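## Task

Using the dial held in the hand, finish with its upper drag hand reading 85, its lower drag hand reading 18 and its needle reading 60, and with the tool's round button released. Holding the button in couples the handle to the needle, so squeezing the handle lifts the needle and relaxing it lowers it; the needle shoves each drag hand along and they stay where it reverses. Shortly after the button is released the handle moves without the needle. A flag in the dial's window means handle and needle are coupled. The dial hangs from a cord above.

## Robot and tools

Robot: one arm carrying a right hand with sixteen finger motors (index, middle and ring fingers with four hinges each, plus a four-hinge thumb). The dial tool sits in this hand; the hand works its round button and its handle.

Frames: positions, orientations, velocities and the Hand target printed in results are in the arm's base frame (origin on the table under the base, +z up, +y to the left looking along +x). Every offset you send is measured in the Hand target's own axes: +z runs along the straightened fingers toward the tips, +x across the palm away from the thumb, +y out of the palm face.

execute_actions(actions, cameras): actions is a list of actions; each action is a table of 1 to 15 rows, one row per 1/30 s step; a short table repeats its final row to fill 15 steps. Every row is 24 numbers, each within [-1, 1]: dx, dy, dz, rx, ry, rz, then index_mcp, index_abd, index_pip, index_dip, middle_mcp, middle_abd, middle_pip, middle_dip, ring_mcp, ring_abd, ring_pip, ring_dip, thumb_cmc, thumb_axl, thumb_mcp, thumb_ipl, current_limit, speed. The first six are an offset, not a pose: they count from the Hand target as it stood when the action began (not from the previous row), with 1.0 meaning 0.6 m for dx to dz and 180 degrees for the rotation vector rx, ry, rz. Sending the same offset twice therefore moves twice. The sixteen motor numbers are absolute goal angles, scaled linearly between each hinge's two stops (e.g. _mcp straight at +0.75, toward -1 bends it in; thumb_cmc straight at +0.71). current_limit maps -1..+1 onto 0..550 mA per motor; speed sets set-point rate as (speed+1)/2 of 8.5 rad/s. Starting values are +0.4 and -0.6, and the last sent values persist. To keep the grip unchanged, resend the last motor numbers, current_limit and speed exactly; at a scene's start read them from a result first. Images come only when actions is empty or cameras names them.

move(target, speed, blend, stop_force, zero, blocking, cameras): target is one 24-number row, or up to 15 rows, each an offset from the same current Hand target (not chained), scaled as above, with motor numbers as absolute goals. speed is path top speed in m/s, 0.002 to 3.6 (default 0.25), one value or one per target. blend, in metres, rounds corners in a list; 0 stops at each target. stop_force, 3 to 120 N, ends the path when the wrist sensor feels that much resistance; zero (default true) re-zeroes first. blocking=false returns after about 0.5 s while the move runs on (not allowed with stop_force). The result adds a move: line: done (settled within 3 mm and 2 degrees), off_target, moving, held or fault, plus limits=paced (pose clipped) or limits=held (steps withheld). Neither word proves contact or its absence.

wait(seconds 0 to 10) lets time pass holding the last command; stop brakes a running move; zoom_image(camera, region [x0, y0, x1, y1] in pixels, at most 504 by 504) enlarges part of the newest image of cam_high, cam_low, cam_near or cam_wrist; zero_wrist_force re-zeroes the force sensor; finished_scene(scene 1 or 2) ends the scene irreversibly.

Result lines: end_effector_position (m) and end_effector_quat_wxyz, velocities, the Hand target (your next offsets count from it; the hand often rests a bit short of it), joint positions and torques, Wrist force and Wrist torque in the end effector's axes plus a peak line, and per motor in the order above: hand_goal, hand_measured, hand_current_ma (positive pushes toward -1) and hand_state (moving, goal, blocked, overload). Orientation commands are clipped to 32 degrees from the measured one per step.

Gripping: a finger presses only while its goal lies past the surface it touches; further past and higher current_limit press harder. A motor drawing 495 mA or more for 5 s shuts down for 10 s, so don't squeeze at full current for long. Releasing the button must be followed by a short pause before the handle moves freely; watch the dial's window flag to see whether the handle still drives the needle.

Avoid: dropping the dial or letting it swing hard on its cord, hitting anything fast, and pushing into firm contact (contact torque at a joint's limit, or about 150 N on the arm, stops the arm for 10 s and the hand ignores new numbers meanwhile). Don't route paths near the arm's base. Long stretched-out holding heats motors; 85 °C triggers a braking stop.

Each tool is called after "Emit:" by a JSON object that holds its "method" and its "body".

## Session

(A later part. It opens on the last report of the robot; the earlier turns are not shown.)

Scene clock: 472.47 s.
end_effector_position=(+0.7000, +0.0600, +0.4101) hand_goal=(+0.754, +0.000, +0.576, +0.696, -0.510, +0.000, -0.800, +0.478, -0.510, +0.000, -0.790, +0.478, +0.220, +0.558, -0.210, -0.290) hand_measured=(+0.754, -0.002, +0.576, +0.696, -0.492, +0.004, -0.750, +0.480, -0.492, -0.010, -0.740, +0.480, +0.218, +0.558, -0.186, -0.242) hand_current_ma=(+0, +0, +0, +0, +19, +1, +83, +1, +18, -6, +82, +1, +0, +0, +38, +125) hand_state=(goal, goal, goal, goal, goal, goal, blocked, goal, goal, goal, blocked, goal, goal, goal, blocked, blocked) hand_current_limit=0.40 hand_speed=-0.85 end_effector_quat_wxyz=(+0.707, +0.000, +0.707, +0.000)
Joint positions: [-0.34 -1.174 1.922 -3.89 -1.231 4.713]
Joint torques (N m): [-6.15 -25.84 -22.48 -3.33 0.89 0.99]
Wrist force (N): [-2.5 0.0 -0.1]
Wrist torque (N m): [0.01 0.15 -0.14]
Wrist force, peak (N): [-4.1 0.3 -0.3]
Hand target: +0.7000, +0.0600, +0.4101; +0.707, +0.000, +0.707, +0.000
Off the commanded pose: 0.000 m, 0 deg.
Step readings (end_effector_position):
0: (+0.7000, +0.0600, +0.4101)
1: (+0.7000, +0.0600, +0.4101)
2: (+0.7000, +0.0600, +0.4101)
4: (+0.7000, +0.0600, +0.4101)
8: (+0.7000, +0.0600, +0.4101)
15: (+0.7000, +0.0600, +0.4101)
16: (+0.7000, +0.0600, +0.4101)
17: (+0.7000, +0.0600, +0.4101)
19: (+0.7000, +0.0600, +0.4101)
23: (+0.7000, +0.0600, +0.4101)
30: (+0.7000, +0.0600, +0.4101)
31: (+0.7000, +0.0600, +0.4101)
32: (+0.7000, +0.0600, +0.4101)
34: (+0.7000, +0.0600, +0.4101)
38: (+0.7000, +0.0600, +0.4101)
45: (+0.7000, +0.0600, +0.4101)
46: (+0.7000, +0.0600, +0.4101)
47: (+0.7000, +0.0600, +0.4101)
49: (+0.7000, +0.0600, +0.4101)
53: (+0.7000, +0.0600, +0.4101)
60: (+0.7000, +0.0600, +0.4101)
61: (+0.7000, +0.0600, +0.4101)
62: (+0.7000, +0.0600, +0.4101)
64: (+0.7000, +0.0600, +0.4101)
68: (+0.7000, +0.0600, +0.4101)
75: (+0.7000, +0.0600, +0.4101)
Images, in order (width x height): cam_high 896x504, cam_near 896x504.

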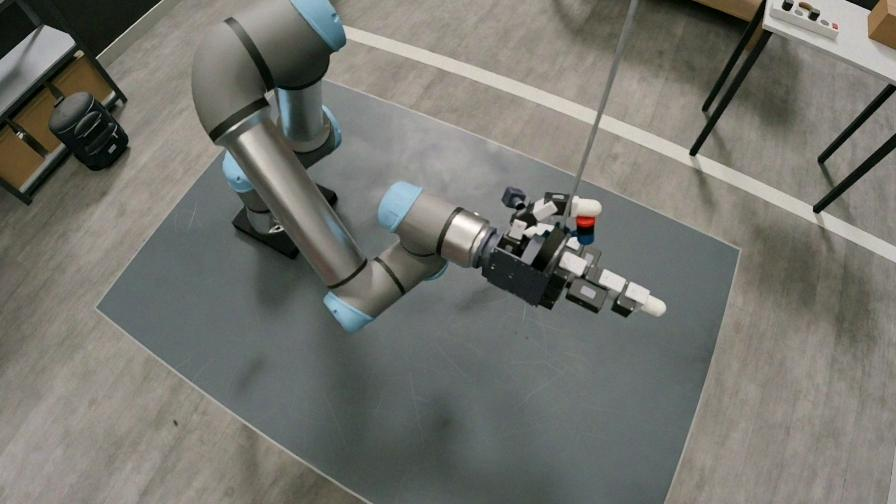

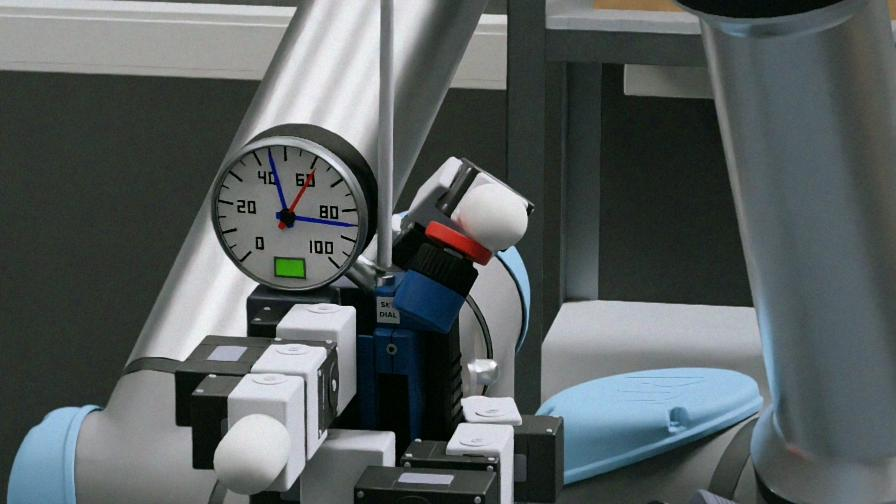

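Emit:
{"method": "execute_actions", "body": {"actions": [[[0,0,0,0,0,0,0.754,0.0,0.576,0.696,-0.51,0.0,-0.48,0.478,-0.51,0.0,-0.45,0.478,0.219,0.557,-0.21,-0.29,0.4,-0.9]],[[0,0,0,0,0,0,0.754,0.0,0.576,0.696,-0.51,0.0,-0.48,0.478,-0.51,0.0,-0.45,0.478,0.219,0.557,-0.21,-0.29,0.4,-0.9]]], "cameras": ["cam_near"]}}

Emit:
{"method": "zoom_image", "body": {"camera": "cam_near", "region": [200, 100, 600, 400]}}

Emit:
{"method": "execute_actions", "body": {"actions": [[[0,0,0,0,0,0,0.754,0.0,0.576,0.696,-0.51,0.0,-0.48,0.478,-0.51,0.0,-0.45,0.478,0.219,0.557,-0.21,-0.06,0.4,-0.8]],[[0,0,0,0,0,0,0.754,0.0,0.576,0.696,-0.51,0.0,-0.48,0.478,-0.51,0.0,-0.45,0.478,0.219,0.557,-0.21,-0.06,0.4,-0.8]],[[0,0,0,0,0,0,0.754,0.0,0.576,0.696,-0.51,0.0,-0.80,0.478,-0.51,0.0,-0.79,0.478,0.219,0.557,-0.21,-0.06,0.4,-0.87]],[[0,0,0,0,0,0,0.754,0.0,0.576,0.696,-0.51,0.0,-0.80,0.478,-0.51,0.0,-0.79,0.478,0.219,0.557,-0.21,-0.06,0.4,-0.87]],[[0,0,0,0,0,0,0.754,0.0,0.576,0.696,-0.51,0.0,-0.80,0.478,-0.51,0.0,-0.79,0.478,0.219,0.557,-0.21,-0.29,0.4,-0.85]]], "cameras": ["cam_near","cam_high"]}}

Emit:
{"method": "zoom_image", "body": {"camera": "cam_near", "region": [200, 100, 600, 400]}}

Scene clock: 487.27 s.
end_effector_position=(+0.7000, +0.0600, +0.4101) hand_goal=(+0.754, +0.000, +0.576, +0.696, -0.510, +0.000, -0.480, +0.478, -0.510, +0.000, -0.450, +0.478, +0.220, +0.558, -0.210, -0.290) hand_measured=(+0.754, -0.002, +0.576, +0.696, -0.496, +0.002, -0.476, +0.480, -0.492, -0.010, -0.446, +0.480, +0.218, +0.556, -0.186, -0.252) hand_current_ma=(+0, +0, +0, +0, +13, +1, +2, +1, +19, -6, +1, +1, +0, -1, +38, +84) hand_state=(goal, goal, goal, goal, goal, goal, goal, goal, goal, goal, goal, goal, goal, goal, blocked, blocked) hand_current_limit=0.40 hand_speed=-0.90 end_effector_quat_wxyz=(+0.707, +0.000, +0.707, +0.000)
Joint positions: [-0.34 -1.174 1.922 -3.89 -1.231 4.713]
Joint torques (N m): [-6.94 -25.17 -22.56 -3.26 0.84 1.06]
Wrist force (N): [-3.8 -0.1 -0.5]
Wrist torque (N m): [0.02 0.21 -0.21]
Wrist force, peak (N): [-3.9 0.1 -0.1]
Hand target: +0.7000, +0.0600, +0.4101; +0.707, +0.000, +0.707, +0.000
Off the commanded pose: 0.000 m, 0 deg.
Step readings (end_effector_position):
0: (+0.7000, +0.0600, +0.4101)
1: (+0.7000, +0.0600, +0.4101)
2: (+0.7000, +0.0600, +0.4101)
4: (+0.7000, +0.0600, +0.4101)
8: (+0.7000, +0.0600, +0.4101)
15: (+0.7000, +0.0600, +0.4101)
16: (+0.7000, +0.0600, +0.4101)
17: (+0.7000, +0.0600, +0.4101)
19: (+0.7000, +0.0600, +0.4101)
23: (+0.7000, +0.0600, +0.4101)
30: (+0.7000, +0.0600, +0.4101)
Images, in order (width x height): cam_near 896x504.

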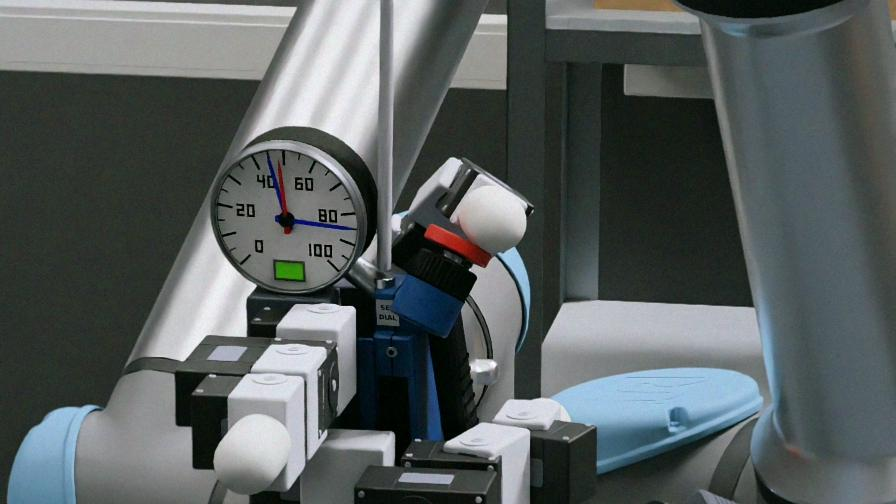

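Scaled by 1.260 from the camera's 896x504 image, which has a finer 1280x720 frame.

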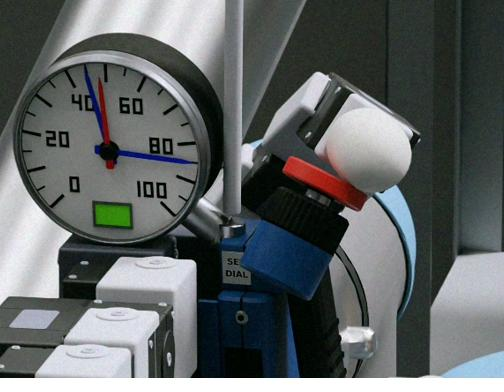

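Scene clock: 490.10 s.
end_effector_position=(+0.7000, +0.0600, +0.4101) hand_goal=(+0.754, +0.000, +0.576, +0.696, -0.510, +0.000, -0.800, +0.478, -0.510, +0.000, -0.790, +0.478, +0.220, +0.558, -0.210, -0.290) hand_measured=(+0.754, -0.002, +0.576, +0.696, -0.492, +0.004, -0.750, +0.480, -0.492, -0.010, -0.740, +0.480, +0.218, +0.558, -0.186, -0.242) hand_current_ma=(+0, +0, +0, +0, +18, +1, +84, +1, +19, -6, +82, +1, +0, +0, +39, +126) hand_state=(goal, goal, goal, goal, goal, goal, blocked, goal, goal, goal, blocked, goal, goal, goal, blocked, blocked) hand_current_limit=0.40 hand_speed=-0.85 end_effector_quat_wxyz=(+0.707, +0.000, +0.707, +0.000)
Joint positions: [-0.34 -1.174 1.922 -3.89 -1.231 4.713]
Joint torques (N m): [-6.98 -25.37 -22.73 -3.4 0.95 1.09]
Wrist force (N): [-2.3 0.0 -0.3]
Wrist torque (N m): [0.02 0.13 -0.12]
Wrist force, peak (N): [-3.9 0.1 -0.1]
Hand target: +0.7000, +0.0600, +0.4101; +0.707, +0.000, +0.707, +0.000
Off the commanded pose: 0.000 m, 0 deg.
Step readings (end_effector_position):
0: (+0.7000, +0.0600, +0.4101)
1: (+0.7000, +0.0600, +0.4101)
2: (+0.7000, +0.0600, +0.4101)
4: (+0.7000, +0.0600, +0.4101)
8: (+0.7000, +0.0600, +0.4101)
15: (+0.7000, +0.0600, +0.4101)
16: (+0.7000, +0.0600, +0.4101)
17: (+0.7000, +0.0600, +0.4101)
19: (+0.7000, +0.0600, +0.4101)
23: (+0.7000, +0.0600, +0.4101)
30: (+0.7000, +0.0600, +0.4101)
31: (+0.7000, +0.0600, +0.4101)
32: (+0.7000, +0.0600, +0.4101)
34: (+0.7000, +0.0600, +0.4101)
38: (+0.7000, +0.0600, +0.4101)
45: (+0.7000, +0.0600, +0.4101)
46: (+0.7000, +0.0600, +0.4101)
47: (+0.7000, +0.0600, +0.4101)
49: (+0.7000, +0.0600, +0.4101)
53: (+0.7000, +0.0600, +0.4101)
60: (+0.7000, +0.0600, +0.4101)
61: (+0.7000, +0.0600, +0.4101)
62: (+0.7000, +0.0600, +0.4101)
64: (+0.7000, +0.0600, +0.4101)
68: (+0.7000, +0.0600, +0.4101)
75: (+0.7000, +0.0600, +0.4101)
Images, in order (width x height): cam_high 896x504, cam_near 896x504.

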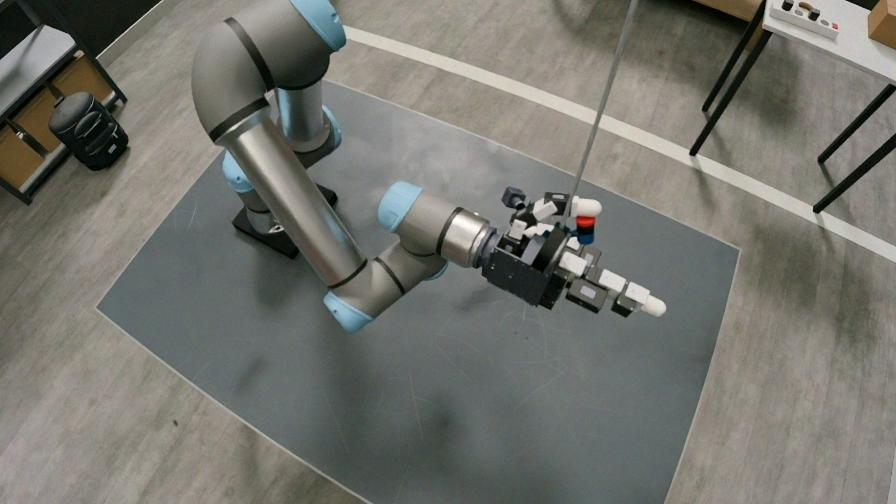

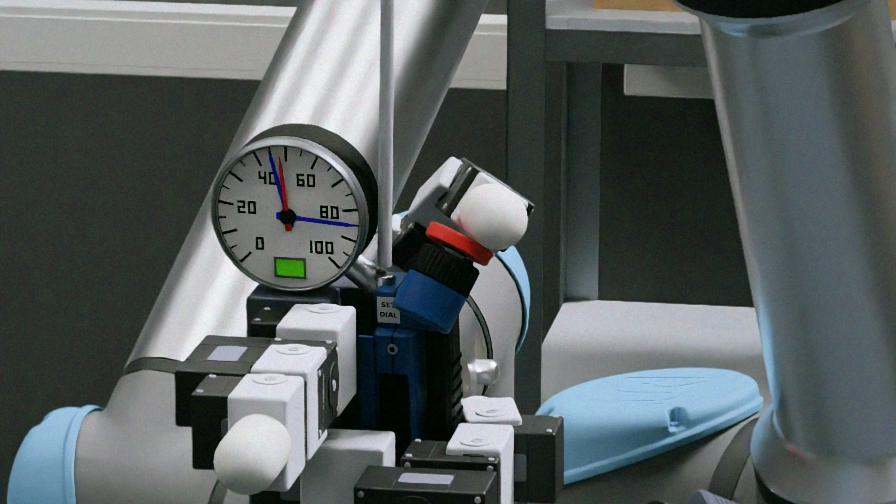

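Scaled by 1.260 from the camera's 896x504 image, which has a finer 1280x720 frame.

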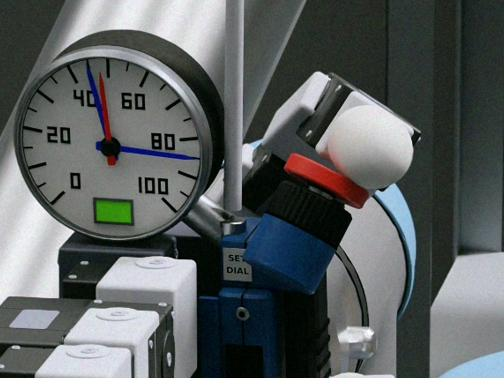

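Emit:
{"method": "execute_actions", "body": {"actions": [[[0,0,0,0,0,0,0.754,0.0,0.576,0.696,-0.51,0.0,-0.46,0.478,-0.51,0.0,-0.43,0.478,0.219,0.557,-0.21,-0.29,0.4,-0.9]],[[0,0,0,0,0,0,0.754,0.0,0.576,0.696,-0.51,0.0,-0.46,0.478,-0.51,0.0,-0.43,0.478,0.219,0.557,-0.21,-0.29,0.4,-0.9]]], "cameras": ["cam_near"]}}

Emit:
{"method": "zoom_image", "body": {"camera": "cam_near", "region": [200, 100, 600, 400]}}

Emit:
{"method": "execute_actions", "body": {"actions": [[[0,0,0,0,0,0,0.754,0.0,0.576,0.696,-0.51,0.0,-0.46,0.478,-0.51,0.0,-0.43,0.478,0.219,0.557,-0.21,-0.06,0.4,-0.8]],[[0,0,0,0,0,0,0.754,0.0,0.576,0.696,-0.51,0.0,-0.46,0.478,-0.51,0.0,-0.43,0.478,0.219,0.557,-0.21,-0.06,0.4,-0.8]],[[0,0,0,0,0,0,0.754,0.0,0.576,0.696,-0.51,0.0,-0.80,0.478,-0.51,0.0,-0.79,0.478,0.219,0.557,-0.21,-0.06,0.4,-0.87]],[[0,0,0,0,0,0,0.754,0.0,0.576,0.696,-0.51,0.0,-0.80,0.478,-0.51,0.0,-0.79,0.478,0.219,0.557,-0.21,-0.06,0.4,-0.87]],[[0,0,0,0,0,0,0.754,0.0,0.576,0.696,-0.51,0.0,-0.80,0.478,-0.51,0.0,-0.79,0.478,0.219,0.557,-0.21,-0.29,0.4,-0.85]]], "cameras": ["cam_near"]}}

Emit:
{"method": "zoom_image", "body": {"camera": "cam_near", "region": [200, 100, 600, 400]}}

Scene clock: 511.53 s.
end_effector_position=(+0.7000, +0.0600, +0.4101) hand_goal=(+0.754, +0.000, +0.576, +0.696, -0.510, +0.000, -0.460, +0.478, -0.510, +0.000, -0.430, +0.478, +0.220, +0.558, -0.210, -0.290) hand_measured=(+0.754, -0.002, +0.576, +0.696, -0.496, +0.002, -0.456, +0.480, -0.492, -0.010, -0.428, +0.480, +0.220, +0.556, -0.186, -0.252) hand_current_ma=(+0, +0, +0, +0, +12, +1, +1, +1, +19, -6, +0, +1, +0, -1, +39, +87) hand_state=(goal, goal, goal, goal, goal, goal, goal, goal, goal, goal, goal, goal, goal, goal, blocked, blocked) hand_current_limit=0.40 hand_speed=-0.90 end_effector_quat_wxyz=(+0.707, +0.000, +0.707, +0.000)
Joint positions: [-0.34 -1.174 1.922 -3.89 -1.231 4.713]
Joint torques (N m): [-6.43 -25.65 -23.08 -3.23 1.12 1.18]
Wrist force (N): [-3.5 -0.1 -0.3]
Wrist torque (N m): [0.00 0.19 -0.21]
Wrist force, peak (N): [-4.1 -0.2 -0.1]
Hand target: +0.7000, +0.0600, +0.4101; +0.707, +0.000, +0.707, +0.000
Off the commanded pose: 0.000 m, 0 deg.
Step readings (end_effector_position):
0: (+0.7000, +0.0600, +0.4101)
1: (+0.7000, +0.0600, +0.4101)
2: (+0.7000, +0.0600, +0.4101)
4: (+0.7000, +0.0600, +0.4101)
8: (+0.7000, +0.0600, +0.4101)
15: (+0.7000, +0.0600, +0.4101)
16: (+0.7000, +0.0600, +0.4101)
17: (+0.7000, +0.0600, +0.4101)
19: (+0.7000, +0.0600, +0.4101)
23: (+0.7000, +0.0600, +0.4101)
30: (+0.7000, +0.0600, +0.4101)
Images, in order (width x height): cam_near 896x504.

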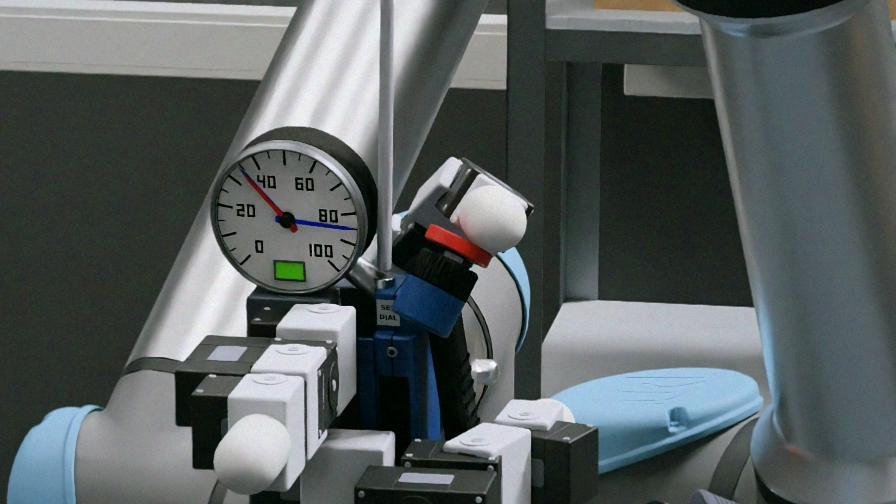

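Scaled by 1.260 from the camera's 896x504 image, which has a finer 1280x720 frame.

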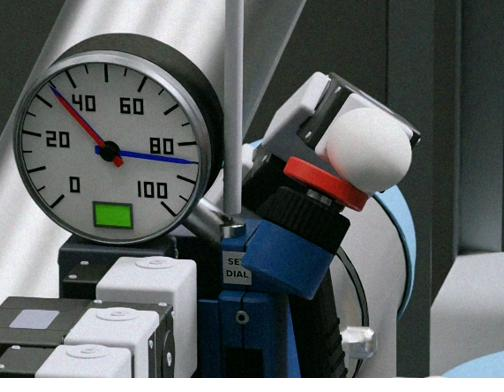

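Scene clock: 514.37 s.
end_effector_position=(+0.7000, +0.0600, +0.4101) hand_goal=(+0.754, +0.000, +0.576, +0.696, -0.510, +0.000, -0.800, +0.478, -0.510, +0.000, -0.790, +0.478, +0.220, +0.558, -0.210, -0.290) hand_measured=(+0.754, -0.002, +0.576, +0.696, -0.490, +0.004, -0.742, +0.480, -0.492, -0.016, -0.732, +0.480, +0.218, +0.558, -0.186, -0.242) hand_current_ma=(+0, +0, +0, +0, +23, +2, +104, +1, +17, -11, +104, +1, +0, +0, +40, +126) hand_state=(goal, goal, goal, goal, blocked, goal, blocked, goal, goal, goal, blocked, goal, goal, goal, blocked, blocked) hand_current_limit=0.40 hand_speed=-0.85 end_effector_quat_wxyz=(+0.707, +0.000, +0.707, +0.000)
Joint positions: [-0.34 -1.174 1.922 -3.89 -1.231 4.713]
Joint torques (N m): [-5.67 -26.18 -22.61 -3.14 1.22 0.92]
Wrist force (N): [-1.8 0.1 -0.3]
Wrist torque (N m): [0.03 0.13 -0.09]
Wrist force, peak (N): [-3.9 -0.3 -0.1]
Hand target: +0.7000, +0.0600, +0.4101; +0.707, +0.000, +0.707, +0.000
Off the commanded pose: 0.000 m, 0 deg.
Step readings (end_effector_position):
0: (+0.7000, +0.0600, +0.4101)
1: (+0.7000, +0.0600, +0.4101)
2: (+0.7000, +0.0600, +0.4101)
4: (+0.7000, +0.0600, +0.4101)
8: (+0.7000, +0.0600, +0.4101)
15: (+0.7000, +0.0600, +0.4101)
16: (+0.7000, +0.0600, +0.4101)
17: (+0.7000, +0.0600, +0.4101)
19: (+0.7000, +0.0600, +0.4101)
23: (+0.7000, +0.0600, +0.4101)
30: (+0.7000, +0.0600, +0.4101)
31: (+0.7000, +0.0600, +0.4101)
32: (+0.7000, +0.0600, +0.4101)
34: (+0.7000, +0.0600, +0.4101)
38: (+0.7000, +0.0600, +0.4101)
45: (+0.7000, +0.0600, +0.4101)
46: (+0.7000, +0.0600, +0.4101)
47: (+0.7000, +0.0600, +0.4101)
49: (+0.7000, +0.0600, +0.4101)
53: (+0.7000, +0.0600, +0.4101)
60: (+0.7000, +0.0600, +0.4101)
61: (+0.7000, +0.0600, +0.4101)
62: (+0.7000, +0.0600, +0.4101)
64: (+0.7000, +0.0600, +0.4101)
68: (+0.7000, +0.0600, +0.4101)
75: (+0.7000, +0.0600, +0.4101)
Images, in order (width x height): cam_near 896x504.

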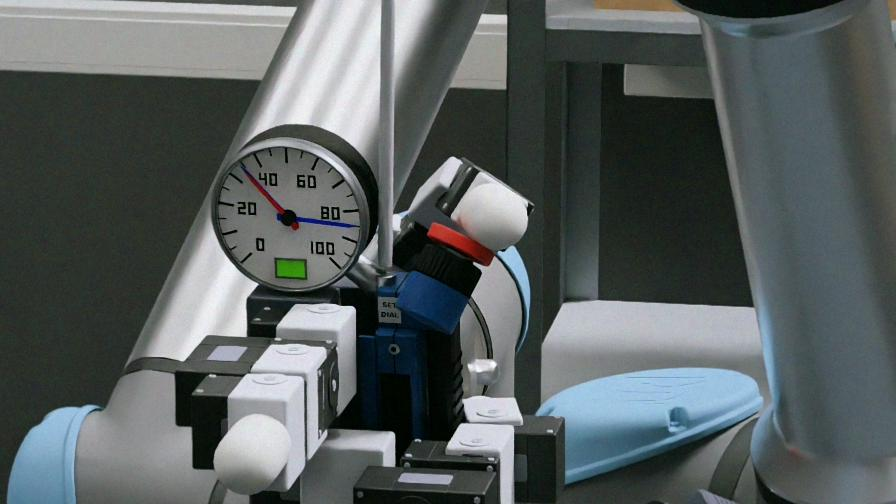

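Scaled by 1.260 from the camera's 896x504 image, which has a finer 1280x720 frame.

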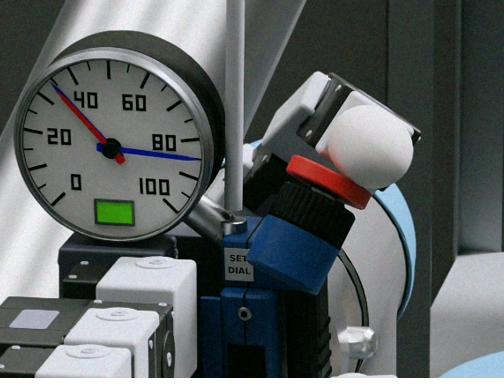

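Emit:
{"method": "execute_actions", "body": {"actions": [[[0,0,0,0,0,0,0.754,0.0,0.576,0.696,-0.51,0.0,-0.54,0.478,-0.51,0.0,-0.51,0.478,0.219,0.557,-0.21,-0.29,0.4,-0.9]],[[0,0,0,0,0,0,0.754,0.0,0.576,0.696,-0.51,0.0,-0.54,0.478,-0.51,0.0,-0.51,0.478,0.219,0.557,-0.21,-0.29,0.4,-0.9]]], "cameras": ["cam_near"]}}

Emit:
{"method": "zoom_image", "body": {"camera": "cam_near", "region": [205, 125, 385, 305]}}

Emit:
{"method": "zoom_image", "body": {"camera": "cam_near", "region": [205, 155, 305, 255]}}

Scene clock: 522.17 s.
end_effector_position=(+0.7000, +0.0600, +0.4101) hand_goal=(+0.754, +0.000, +0.576, +0.696, -0.510, +0.000, -0.540, +0.478, -0.510, +0.000, -0.510, +0.478, +0.220, +0.558, -0.210, -0.290) hand_measured=(+0.754, -0.002, +0.576, +0.696, -0.494, +0.002, -0.536, +0.480, -0.492, -0.014, -0.504, +0.480, +0.218, +0.554, -0.186, -0.250) hand_current_ma=(+0, +0, +0, +0, +15, +1, +1, +1, +17, -9, +3, +1, +0, -2, +40, +95) hand_state=(goal, goal, goal, goal, goal, goal, goal, goal, goal, goal, goal, goal, goal, goal, blocked, blocked) hand_current_limit=0.40 hand_speed=-0.90 end_effector_quat_wxyz=(+0.707, +0.000, +0.707, +0.000)
Joint positions: [-0.34 -1.174 1.922 -3.89 -1.231 4.713]
Joint torques (N m): [-6.96 -25.24 -23.21 -3.33 0.86 0.93]
Wrist force (N): [-3.3 0.0 -0.1]
Wrist torque (N m): [0.01 0.17 -0.19]
Wrist force, peak (N): [-3.8 -0.2 -0.4]
Hand target: +0.7000, +0.0600, +0.4101; +0.707, +0.000, +0.707, +0.000
Off the commanded pose: 0.000 m, 0 deg.
Step readings (end_effector_position):
0: (+0.7000, +0.0600, +0.4101)
1: (+0.7000, +0.0600, +0.4101)
2: (+0.7000, +0.0600, +0.4101)
4: (+0.7000, +0.0600, +0.4101)
8: (+0.7000, +0.0600, +0.4101)
15: (+0.7000, +0.0600, +0.4101)
16: (+0.7000, +0.0600, +0.4101)
17: (+0.7000, +0.0600, +0.4101)
19: (+0.7000, +0.0600, +0.4101)
23: (+0.7000, +0.0600, +0.4101)
30: (+0.7000, +0.0600, +0.4101)
Images, in order (width x height): cam_near 896x504.

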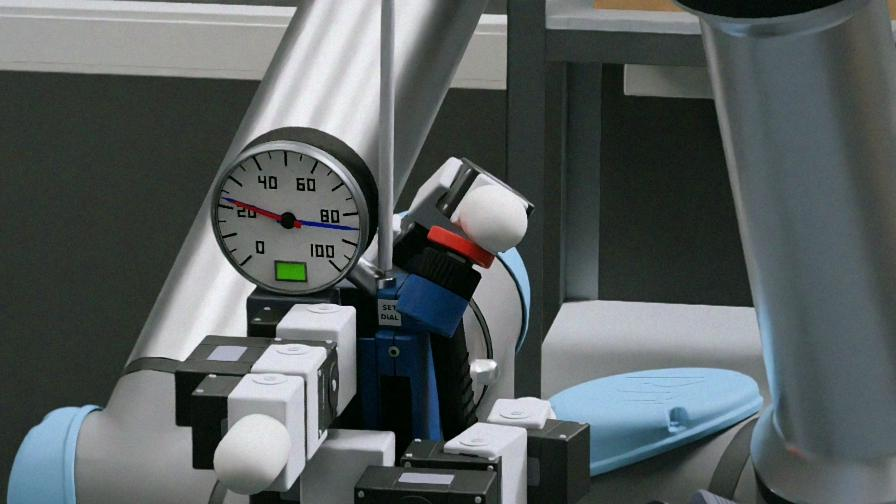

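Scaled by 2.800 from the camera's 896x504 image, which has a finer 1280x720 frame.

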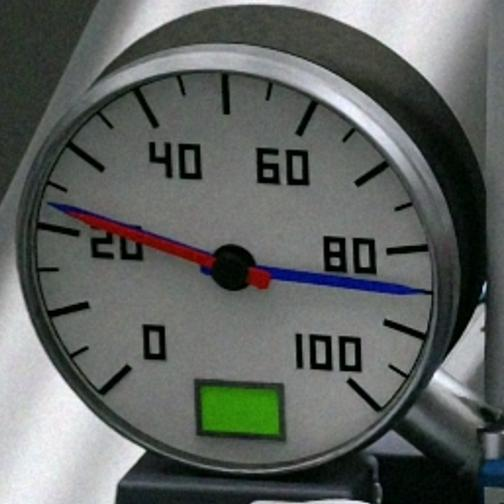

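Scaled by 5.040 from the camera's 896x504 image, which has a finer 1280x720 frame.

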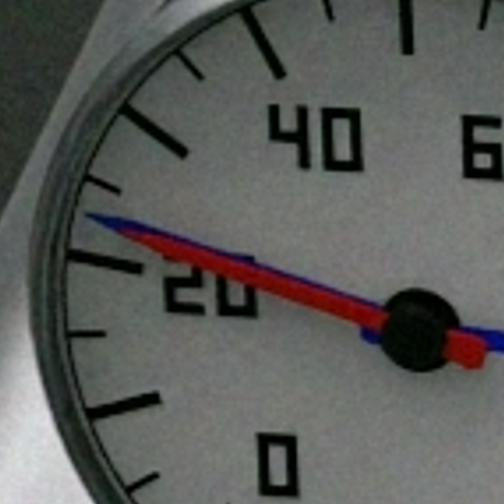

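Emit:
{"method": "execute_actions", "body": {"actions": [[[0,0,0,0,0,0,0.754,0.0,0.576,0.696,-0.51,0.0,-0.50,0.478,-0.51,0.0,-0.47,0.478,0.219,0.557,-0.21,-0.29,0.4,-0.92]]], "cameras": ["cam_near"]}}

Emit:
{"method": "zoom_image", "body": {"camera": "cam_near", "region": [205, 155, 305, 255]}}

Scene clock: 533.50 s.
end_effector_position=(+0.7000, +0.0600, +0.4101) hand_goal=(+0.754, +0.000, +0.576, +0.696, -0.510, +0.000, -0.500, +0.478, -0.510, +0.000, -0.470, +0.478, +0.220, +0.558, -0.210, -0.290) hand_measured=(+0.754, -0.002, +0.576, +0.696, -0.494, +0.002, -0.498, +0.480, -0.492, -0.014, -0.464, +0.480, +0.218, +0.554, -0.186, -0.250) hand_current_ma=(+0, +0, +0, +0, +15, +1, +1, +1, +17, -9, +3, +1, +0, -2, +40, +95) hand_state=(goal, goal, goal, goal, goal, goal, goal, goal, goal, goal, goal, goal, goal, goal, blocked, blocked) hand_current_limit=0.40 hand_speed=-0.92 end_effector_quat_wxyz=(+0.707, +0.000, +0.707, +0.000)
Joint positions: [-0.34 -1.174 1.922 -3.89 -1.231 4.713]
Joint torques (N m): [-6.77 -25.23 -21.88 -3.26 1.04 0.95]
Wrist force (N): [-3.5 0.2 -0.6]
Wrist torque (N m): [0.07 0.19 -0.18]
Wrist force, peak (N): [-4.1 -0.2 -0.5]
Hand target: +0.7000, +0.0600, +0.4101; +0.707, +0.000, +0.707, +0.000
Off the commanded pose: 0.000 m, 0 deg.
Step readings (end_effector_position):
0: (+0.7000, +0.0600, +0.4101)
1: (+0.7000, +0.0600, +0.4101)
2: (+0.7000, +0.0600, +0.4101)
4: (+0.7000, +0.0600, +0.4101)
8: (+0.7000, +0.0600, +0.4101)
15: (+0.7000, +0.0600, +0.4101)
Images, in order (width x height): cam_near 896x504.

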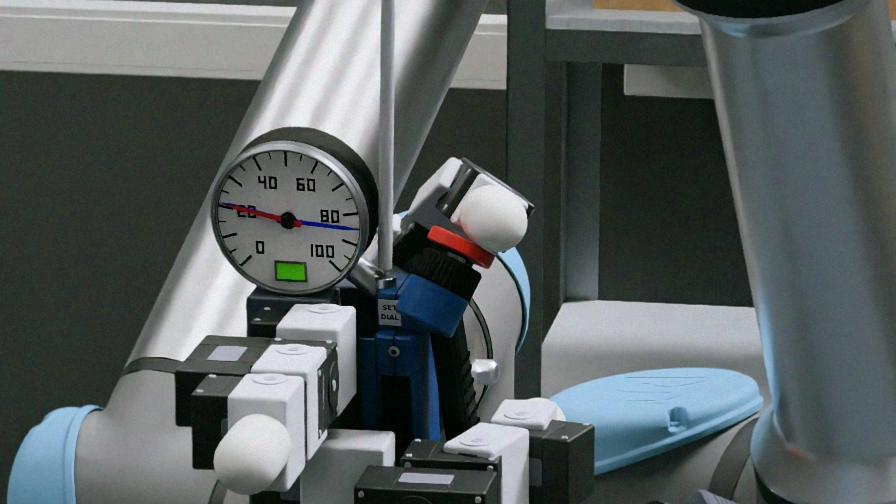

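Scaled by 5.040 from the camera's 896x504 image, which has a finer 1280x720 frame.

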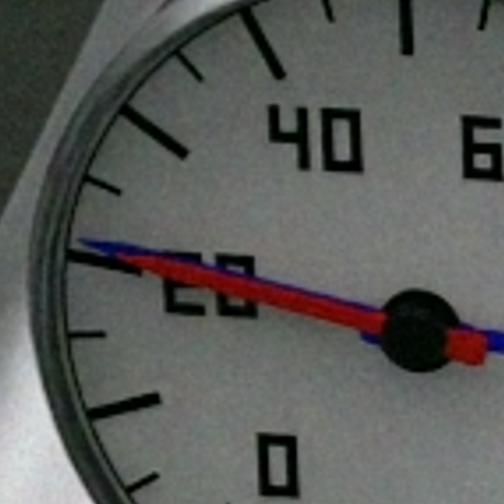

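Emit:
{"method": "execute_actions", "body": {"actions": [[[0,0,0,0,0,0,0.754,0.0,0.576,0.696,-0.51,0.0,-0.455,0.478,-0.51,0.0,-0.425,0.478,0.219,0.557,-0.21,-0.29,0.4,-0.92]]], "cameras": ["cam_near"]}}

Emit:
{"method": "zoom_image", "body": {"camera": "cam_near", "region": [205, 155, 305, 255]}}

Scene clock: 539.27 s.
end_effector_position=(+0.7000, +0.0600, +0.4101) hand_goal=(+0.754, +0.000, +0.576, +0.696, -0.510, +0.000, -0.454, +0.478, -0.510, +0.000, -0.424, +0.478, +0.220, +0.558, -0.210, -0.290) hand_measured=(+0.754, -0.002, +0.576, +0.696, -0.502, +0.000, -0.456, +0.480, -0.502, -0.010, -0.426, +0.480, +0.220, +0.554, -0.186, -0.250) hand_current_ma=(+0, +0, +0, +0, +4, +0, -1, +1, +4, -5, +0, +1, +0, -2, +40, +93) hand_state=(goal, goal, goal, goal, goal, goal, goal, goal, goal, goal, goal, goal, goal, goal, blocked, blocked) hand_current_limit=0.40 hand_speed=-0.92 end_effector_quat_wxyz=(+0.707, +0.000, +0.707, +0.000)
Joint positions: [-0.34 -1.174 1.922 -3.89 -1.231 4.713]
Joint torques (N m): [-6.59 -25.85 -22 -3.23 1 0.59]
Wrist force (N): [-3.7 0.3 0.0]
Wrist torque (N m): [0.04 0.20 -0.21]
Wrist force, peak (N): [-4.0 0.1 -0.4]
Hand target: +0.7000, +0.0600, +0.4101; +0.707, +0.000, +0.707, +0.000
Off the commanded pose: 0.000 m, 0 deg.
Step readings (end_effector_position):
0: (+0.7000, +0.0600, +0.4101)
1: (+0.7000, +0.0600, +0.4101)
2: (+0.7000, +0.0600, +0.4101)
4: (+0.7000, +0.0600, +0.4101)
8: (+0.7000, +0.0600, +0.4101)
15: (+0.7000, +0.0600, +0.4101)
Images, in order (width x height): cam_near 896x504.

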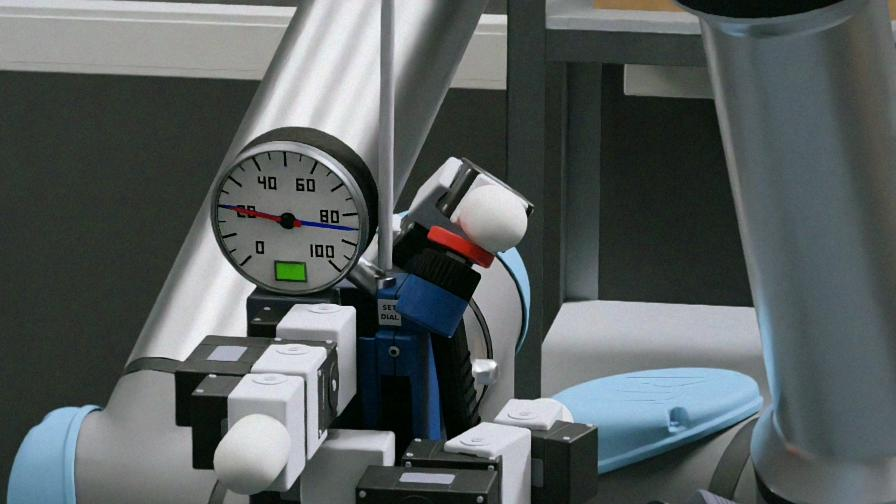

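Scaled by 5.040 from the camera's 896x504 image, which has a finer 1280x720 frame.

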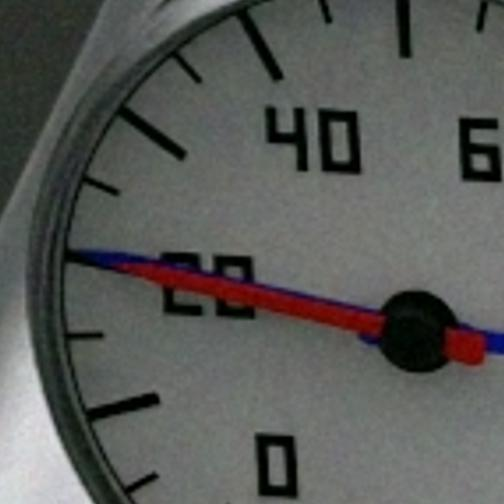

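Emit:
{"method": "execute_actions", "body": {"actions": [[[0,0,0,0,0,0,0.754,0.0,0.576,0.696,-0.51,0.0,-0.47,0.478,-0.51,0.0,-0.44,0.478,0.219,0.557,-0.21,-0.06,0.4,-0.8]],[[0,0,0,0,0,0,0.754,0.0,0.576,0.696,-0.51,0.0,-0.47,0.478,-0.51,0.0,-0.44,0.478,0.219,0.557,-0.21,-0.06,0.4,-0.8]],[[0,0,0,0,0,0,0.754,0.0,0.576,0.696,-0.51,0.0,-0.62,0.478,-0.51,0.0,-0.60,0.478,0.219,0.557,-0.21,-0.06,0.4,-0.87]],[[0,0,0,0,0,0,0.754,0.0,0.576,0.696,-0.51,0.0,-0.62,0.478,-0.51,0.0,-0.60,0.478,0.219,0.557,-0.21,-0.06,0.4,-0.87]],[[0,0,0,0,0,0,0.754,0.0,0.576,0.696,-0.51,0.0,-0.62,0.478,-0.51,0.0,-0.60,0.478,0.219,0.557,-0.21,-0.29,0.4,-0.85]]], "cameras": ["cam_near"]}}

Emit:
{"method": "zoom_image", "body": {"camera": "cam_near", "region": [205, 155, 305, 255]}}

Emit:
{"method": "execute_actions", "body": {"actions": [[[0,0,0,0,0,0,0.754,0.0,0.576,0.696,-0.51,0.0,-0.58,0.478,-0.51,0.0,-0.55,0.478,0.219,0.557,-0.21,-0.29,0.4,-0.92]]], "cameras": ["cam_near"]}}

Emit:
{"method": "zoom_image", "body": {"camera": "cam_near", "region": [205, 155, 305, 255]}}

Scene clock: 554.03 s.
end_effector_position=(+0.7000, +0.0600, +0.4101) hand_goal=(+0.754, +0.000, +0.576, +0.696, -0.510, +0.000, -0.620, +0.478, -0.510, +0.000, -0.600, +0.478, +0.220, +0.558, -0.210, -0.290) hand_measured=(+0.754, -0.002, +0.576, +0.696, -0.498, +0.000, -0.596, +0.480, -0.498, -0.016, -0.568, +0.480, +0.218, +0.558, -0.186, -0.240) hand_current_ma=(+0, +0, +0, +0, +10, +0, +27, +1, +9, -10, +42, +1, +0, +0, +40, +128) hand_state=(goal, goal, goal, goal, goal, goal, blocked, goal, goal, goal, blocked, goal, goal, goal, blocked, blocked) hand_current_limit=0.40 hand_speed=-0.85 end_effector_quat_wxyz=(+0.707, +0.000, +0.707, +0.000)
Joint positions: [-0.34 -1.174 1.922 -3.89 -1.231 4.713]
Joint torques (N m): [-6.1 -25.84 -21.88 -2.94 0.93 0.54]
Wrist force (N): [-3.4 0.1 -0.4]
Wrist torque (N m): [0.03 0.18 -0.19]
Wrist force, peak (N): [-3.9 -0.1 -0.4]
Hand target: +0.7000, +0.0600, +0.4101; +0.707, +0.000, +0.707, +0.000
Off the commanded pose: 0.000 m, 0 deg.
Step readings (end_effector_position):
0: (+0.7000, +0.0600, +0.4101)
1: (+0.7000, +0.0600, +0.4101)
2: (+0.7000, +0.0600, +0.4101)
4: (+0.7000, +0.0600, +0.4101)
8: (+0.7000, +0.0600, +0.4101)
15: (+0.7000, +0.0600, +0.4101)
16: (+0.7000, +0.0600, +0.4101)
17: (+0.7000, +0.0600, +0.4101)
19: (+0.7000, +0.0600, +0.4101)
23: (+0.7000, +0.0600, +0.4101)
30: (+0.7000, +0.0600, +0.4101)
31: (+0.7000, +0.0600, +0.4101)
32: (+0.7000, +0.0600, +0.4101)
34: (+0.7000, +0.0600, +0.4101)
38: (+0.7000, +0.0600, +0.4101)
45: (+0.7000, +0.0600, +0.4101)
46: (+0.7000, +0.0600, +0.4101)
47: (+0.7000, +0.0600, +0.4101)
49: (+0.7000, +0.0600, +0.4101)
53: (+0.7000, +0.0600, +0.4101)
60: (+0.7000, +0.0600, +0.4101)
61: (+0.7000, +0.0600, +0.4101)
62: (+0.7000, +0.0600, +0.4101)
64: (+0.7000, +0.0600, +0.4101)
68: (+0.7000, +0.0600, +0.4101)
75: (+0.7000, +0.0600, +0.4101)
Images, in order (width x height): cam_near 896x504.

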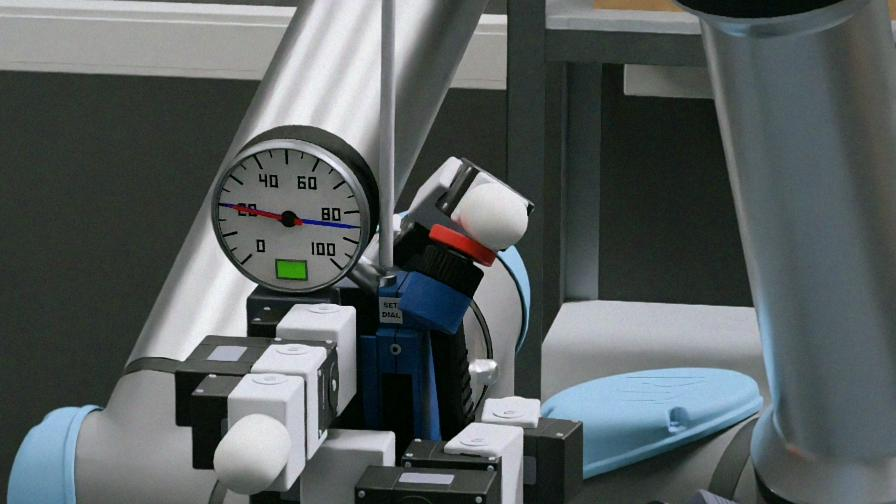

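Scaled by 5.040 from the camera's 896x504 image, which has a finer 1280x720 frame.

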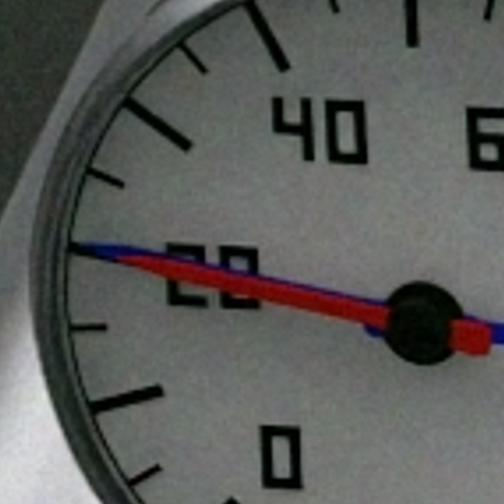

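Scene clock: 554.73 s.
end_effector_position=(+0.7000, +0.0600, +0.4101) hand_goal=(+0.754, +0.000, +0.576, +0.696, -0.510, +0.000, -0.580, +0.478, -0.510, +0.000, -0.550, +0.478, +0.220, +0.558, -0.210, -0.290) hand_measured=(+0.754, -0.002, +0.576, +0.696, -0.498, +0.000, -0.574, +0.480, -0.498, -0.016, -0.542, +0.480, +0.220, +0.558, -0.186, -0.246) hand_current_ma=(+0, +0, +0, +0, +10, +0, +3, +1, +10, -10, +5, +1, +0, +0, +40, +109) hand_state=(goal, goal, goal, goal, goal, goal, goal, goal, goal, goal, goal, goal, goal, goal, blocked, blocked) hand_current_limit=0.40 hand_speed=-0.92 end_effector_quat_wxyz=(+0.707, +0.000, +0.707, +0.000)
Joint positions: [-0.34 -1.174 1.922 -3.89 -1.231 4.713]
Joint torques (N m): [-6.35 -24.29 -21.95 -3.31 1.05 0.52]
Wrist force (N): [-3.4 0.4 0.1]
Wrist torque (N m): [0.03 0.17 -0.19]
Wrist force, peak (N): [-3.8 -0.1 -0.2]
Hand target: +0.7000, +0.0600, +0.4101; +0.707, +0.000, +0.707, +0.000
Off the commanded pose: 0.000 m, 0 deg.
Step readings (end_effector_position):
0: (+0.7000, +0.0600, +0.4101)
1: (+0.7000, +0.0600, +0.4101)
2: (+0.7000, +0.0600, +0.4101)
4: (+0.7000, +0.0600, +0.4101)
8: (+0.7000, +0.0600, +0.4101)
15: (+0.7000, +0.0600, +0.4101)
Images, in order (width x height): cam_near 896x504.

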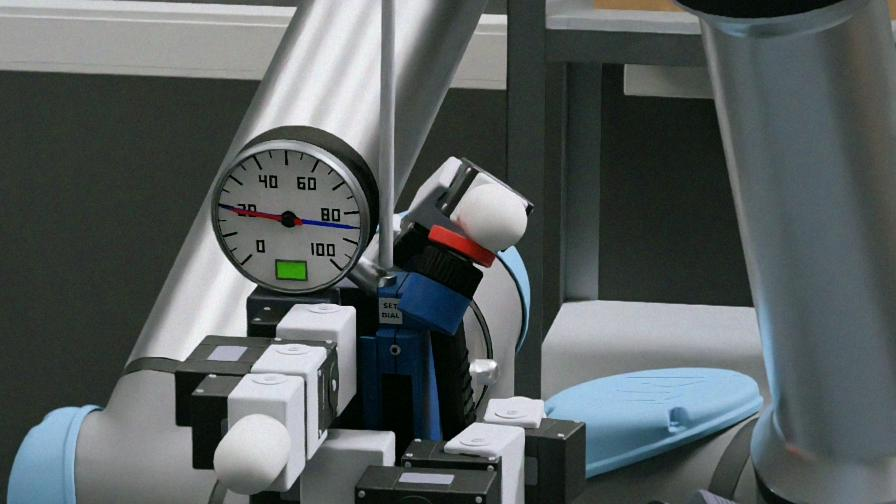

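Scaled by 5.040 from the camera's 896x504 image, which has a finer 1280x720 frame.

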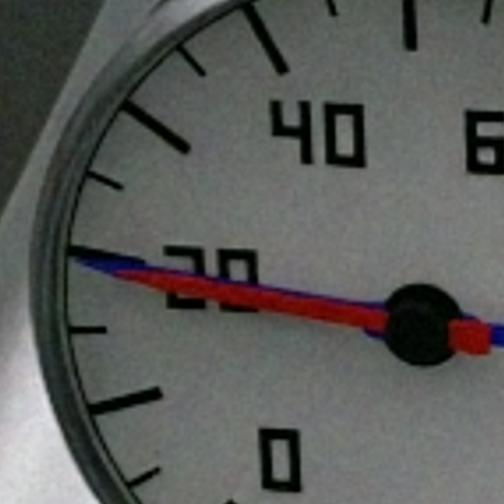

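Emit:
{"method": "execute_actions", "body": {"actions": [[[0,0,0,0,0,0,0.754,0.0,0.576,0.696,-0.51,0.0,-0.552,0.478,-0.51,0.0,-0.522,0.478,0.219,0.557,-0.21,-0.29,0.4,-0.92]]], "cameras": ["cam_near"]}}

Emit:
{"method": "zoom_image", "body": {"camera": "cam_near", "region": [205, 155, 305, 255]}}

Scene clock: 561.23 s.
end_effector_position=(+0.7000, +0.0600, +0.4101) hand_goal=(+0.754, +0.000, +0.576, +0.696, -0.510, +0.000, -0.552, +0.478, -0.510, +0.000, -0.522, +0.478, +0.220, +0.558, -0.210, -0.290) hand_measured=(+0.754, -0.002, +0.576, +0.696, -0.498, +0.000, -0.548, +0.480, -0.498, -0.016, -0.514, +0.480, +0.220, +0.558, -0.186, -0.248) hand_current_ma=(+0, +0, +0, +0, +10, +0, +1, +1, +10, -10, +5, +1, +0, +0, +40, +99) hand_state=(goal, goal, goal, goal, goal, goal, goal, goal, goal, goal, goal, goal, goal, goal, blocked, blocked) hand_current_limit=0.40 hand_speed=-0.92 end_effector_quat_wxyz=(+0.707, +0.000, +0.707, +0.000)
Joint positions: [-0.34 -1.174 1.922 -3.89 -1.231 4.713]
Joint torques (N m): [-5.8 -24.69 -23.1 -3.05 0.78 0.4]
Wrist force (N): [-3.4 0.0 -0.2]
Wrist torque (N m): [0.01 0.17 -0.18]
Wrist force, peak (N): [-3.9 -0.2 -0.3]
Hand target: +0.7000, +0.0600, +0.4101; +0.707, +0.000, +0.707, +0.000
Off the commanded pose: 0.000 m, 0 deg.
Step readings (end_effector_position):
0: (+0.7000, +0.0600, +0.4101)
1: (+0.7000, +0.0600, +0.4101)
2: (+0.7000, +0.0600, +0.4101)
4: (+0.7000, +0.0600, +0.4101)
8: (+0.7000, +0.0600, +0.4101)
15: (+0.7000, +0.0600, +0.4101)
Images, in order (width x height): cam_near 896x504.

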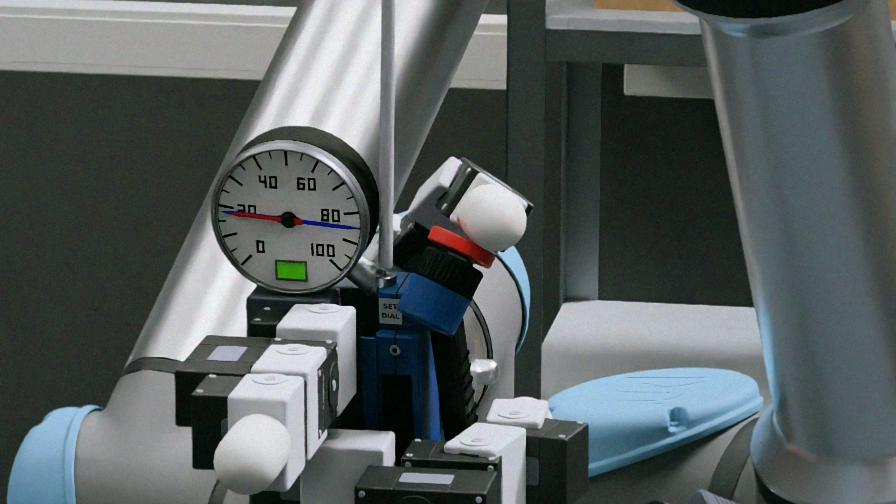

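Scaled by 5.040 from the camera's 896x504 image, which has a finer 1280x720 frame.

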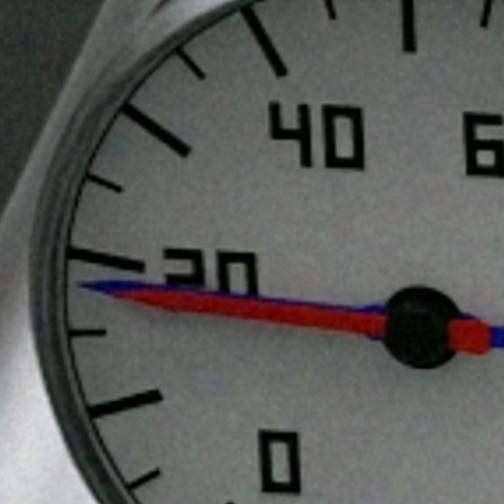

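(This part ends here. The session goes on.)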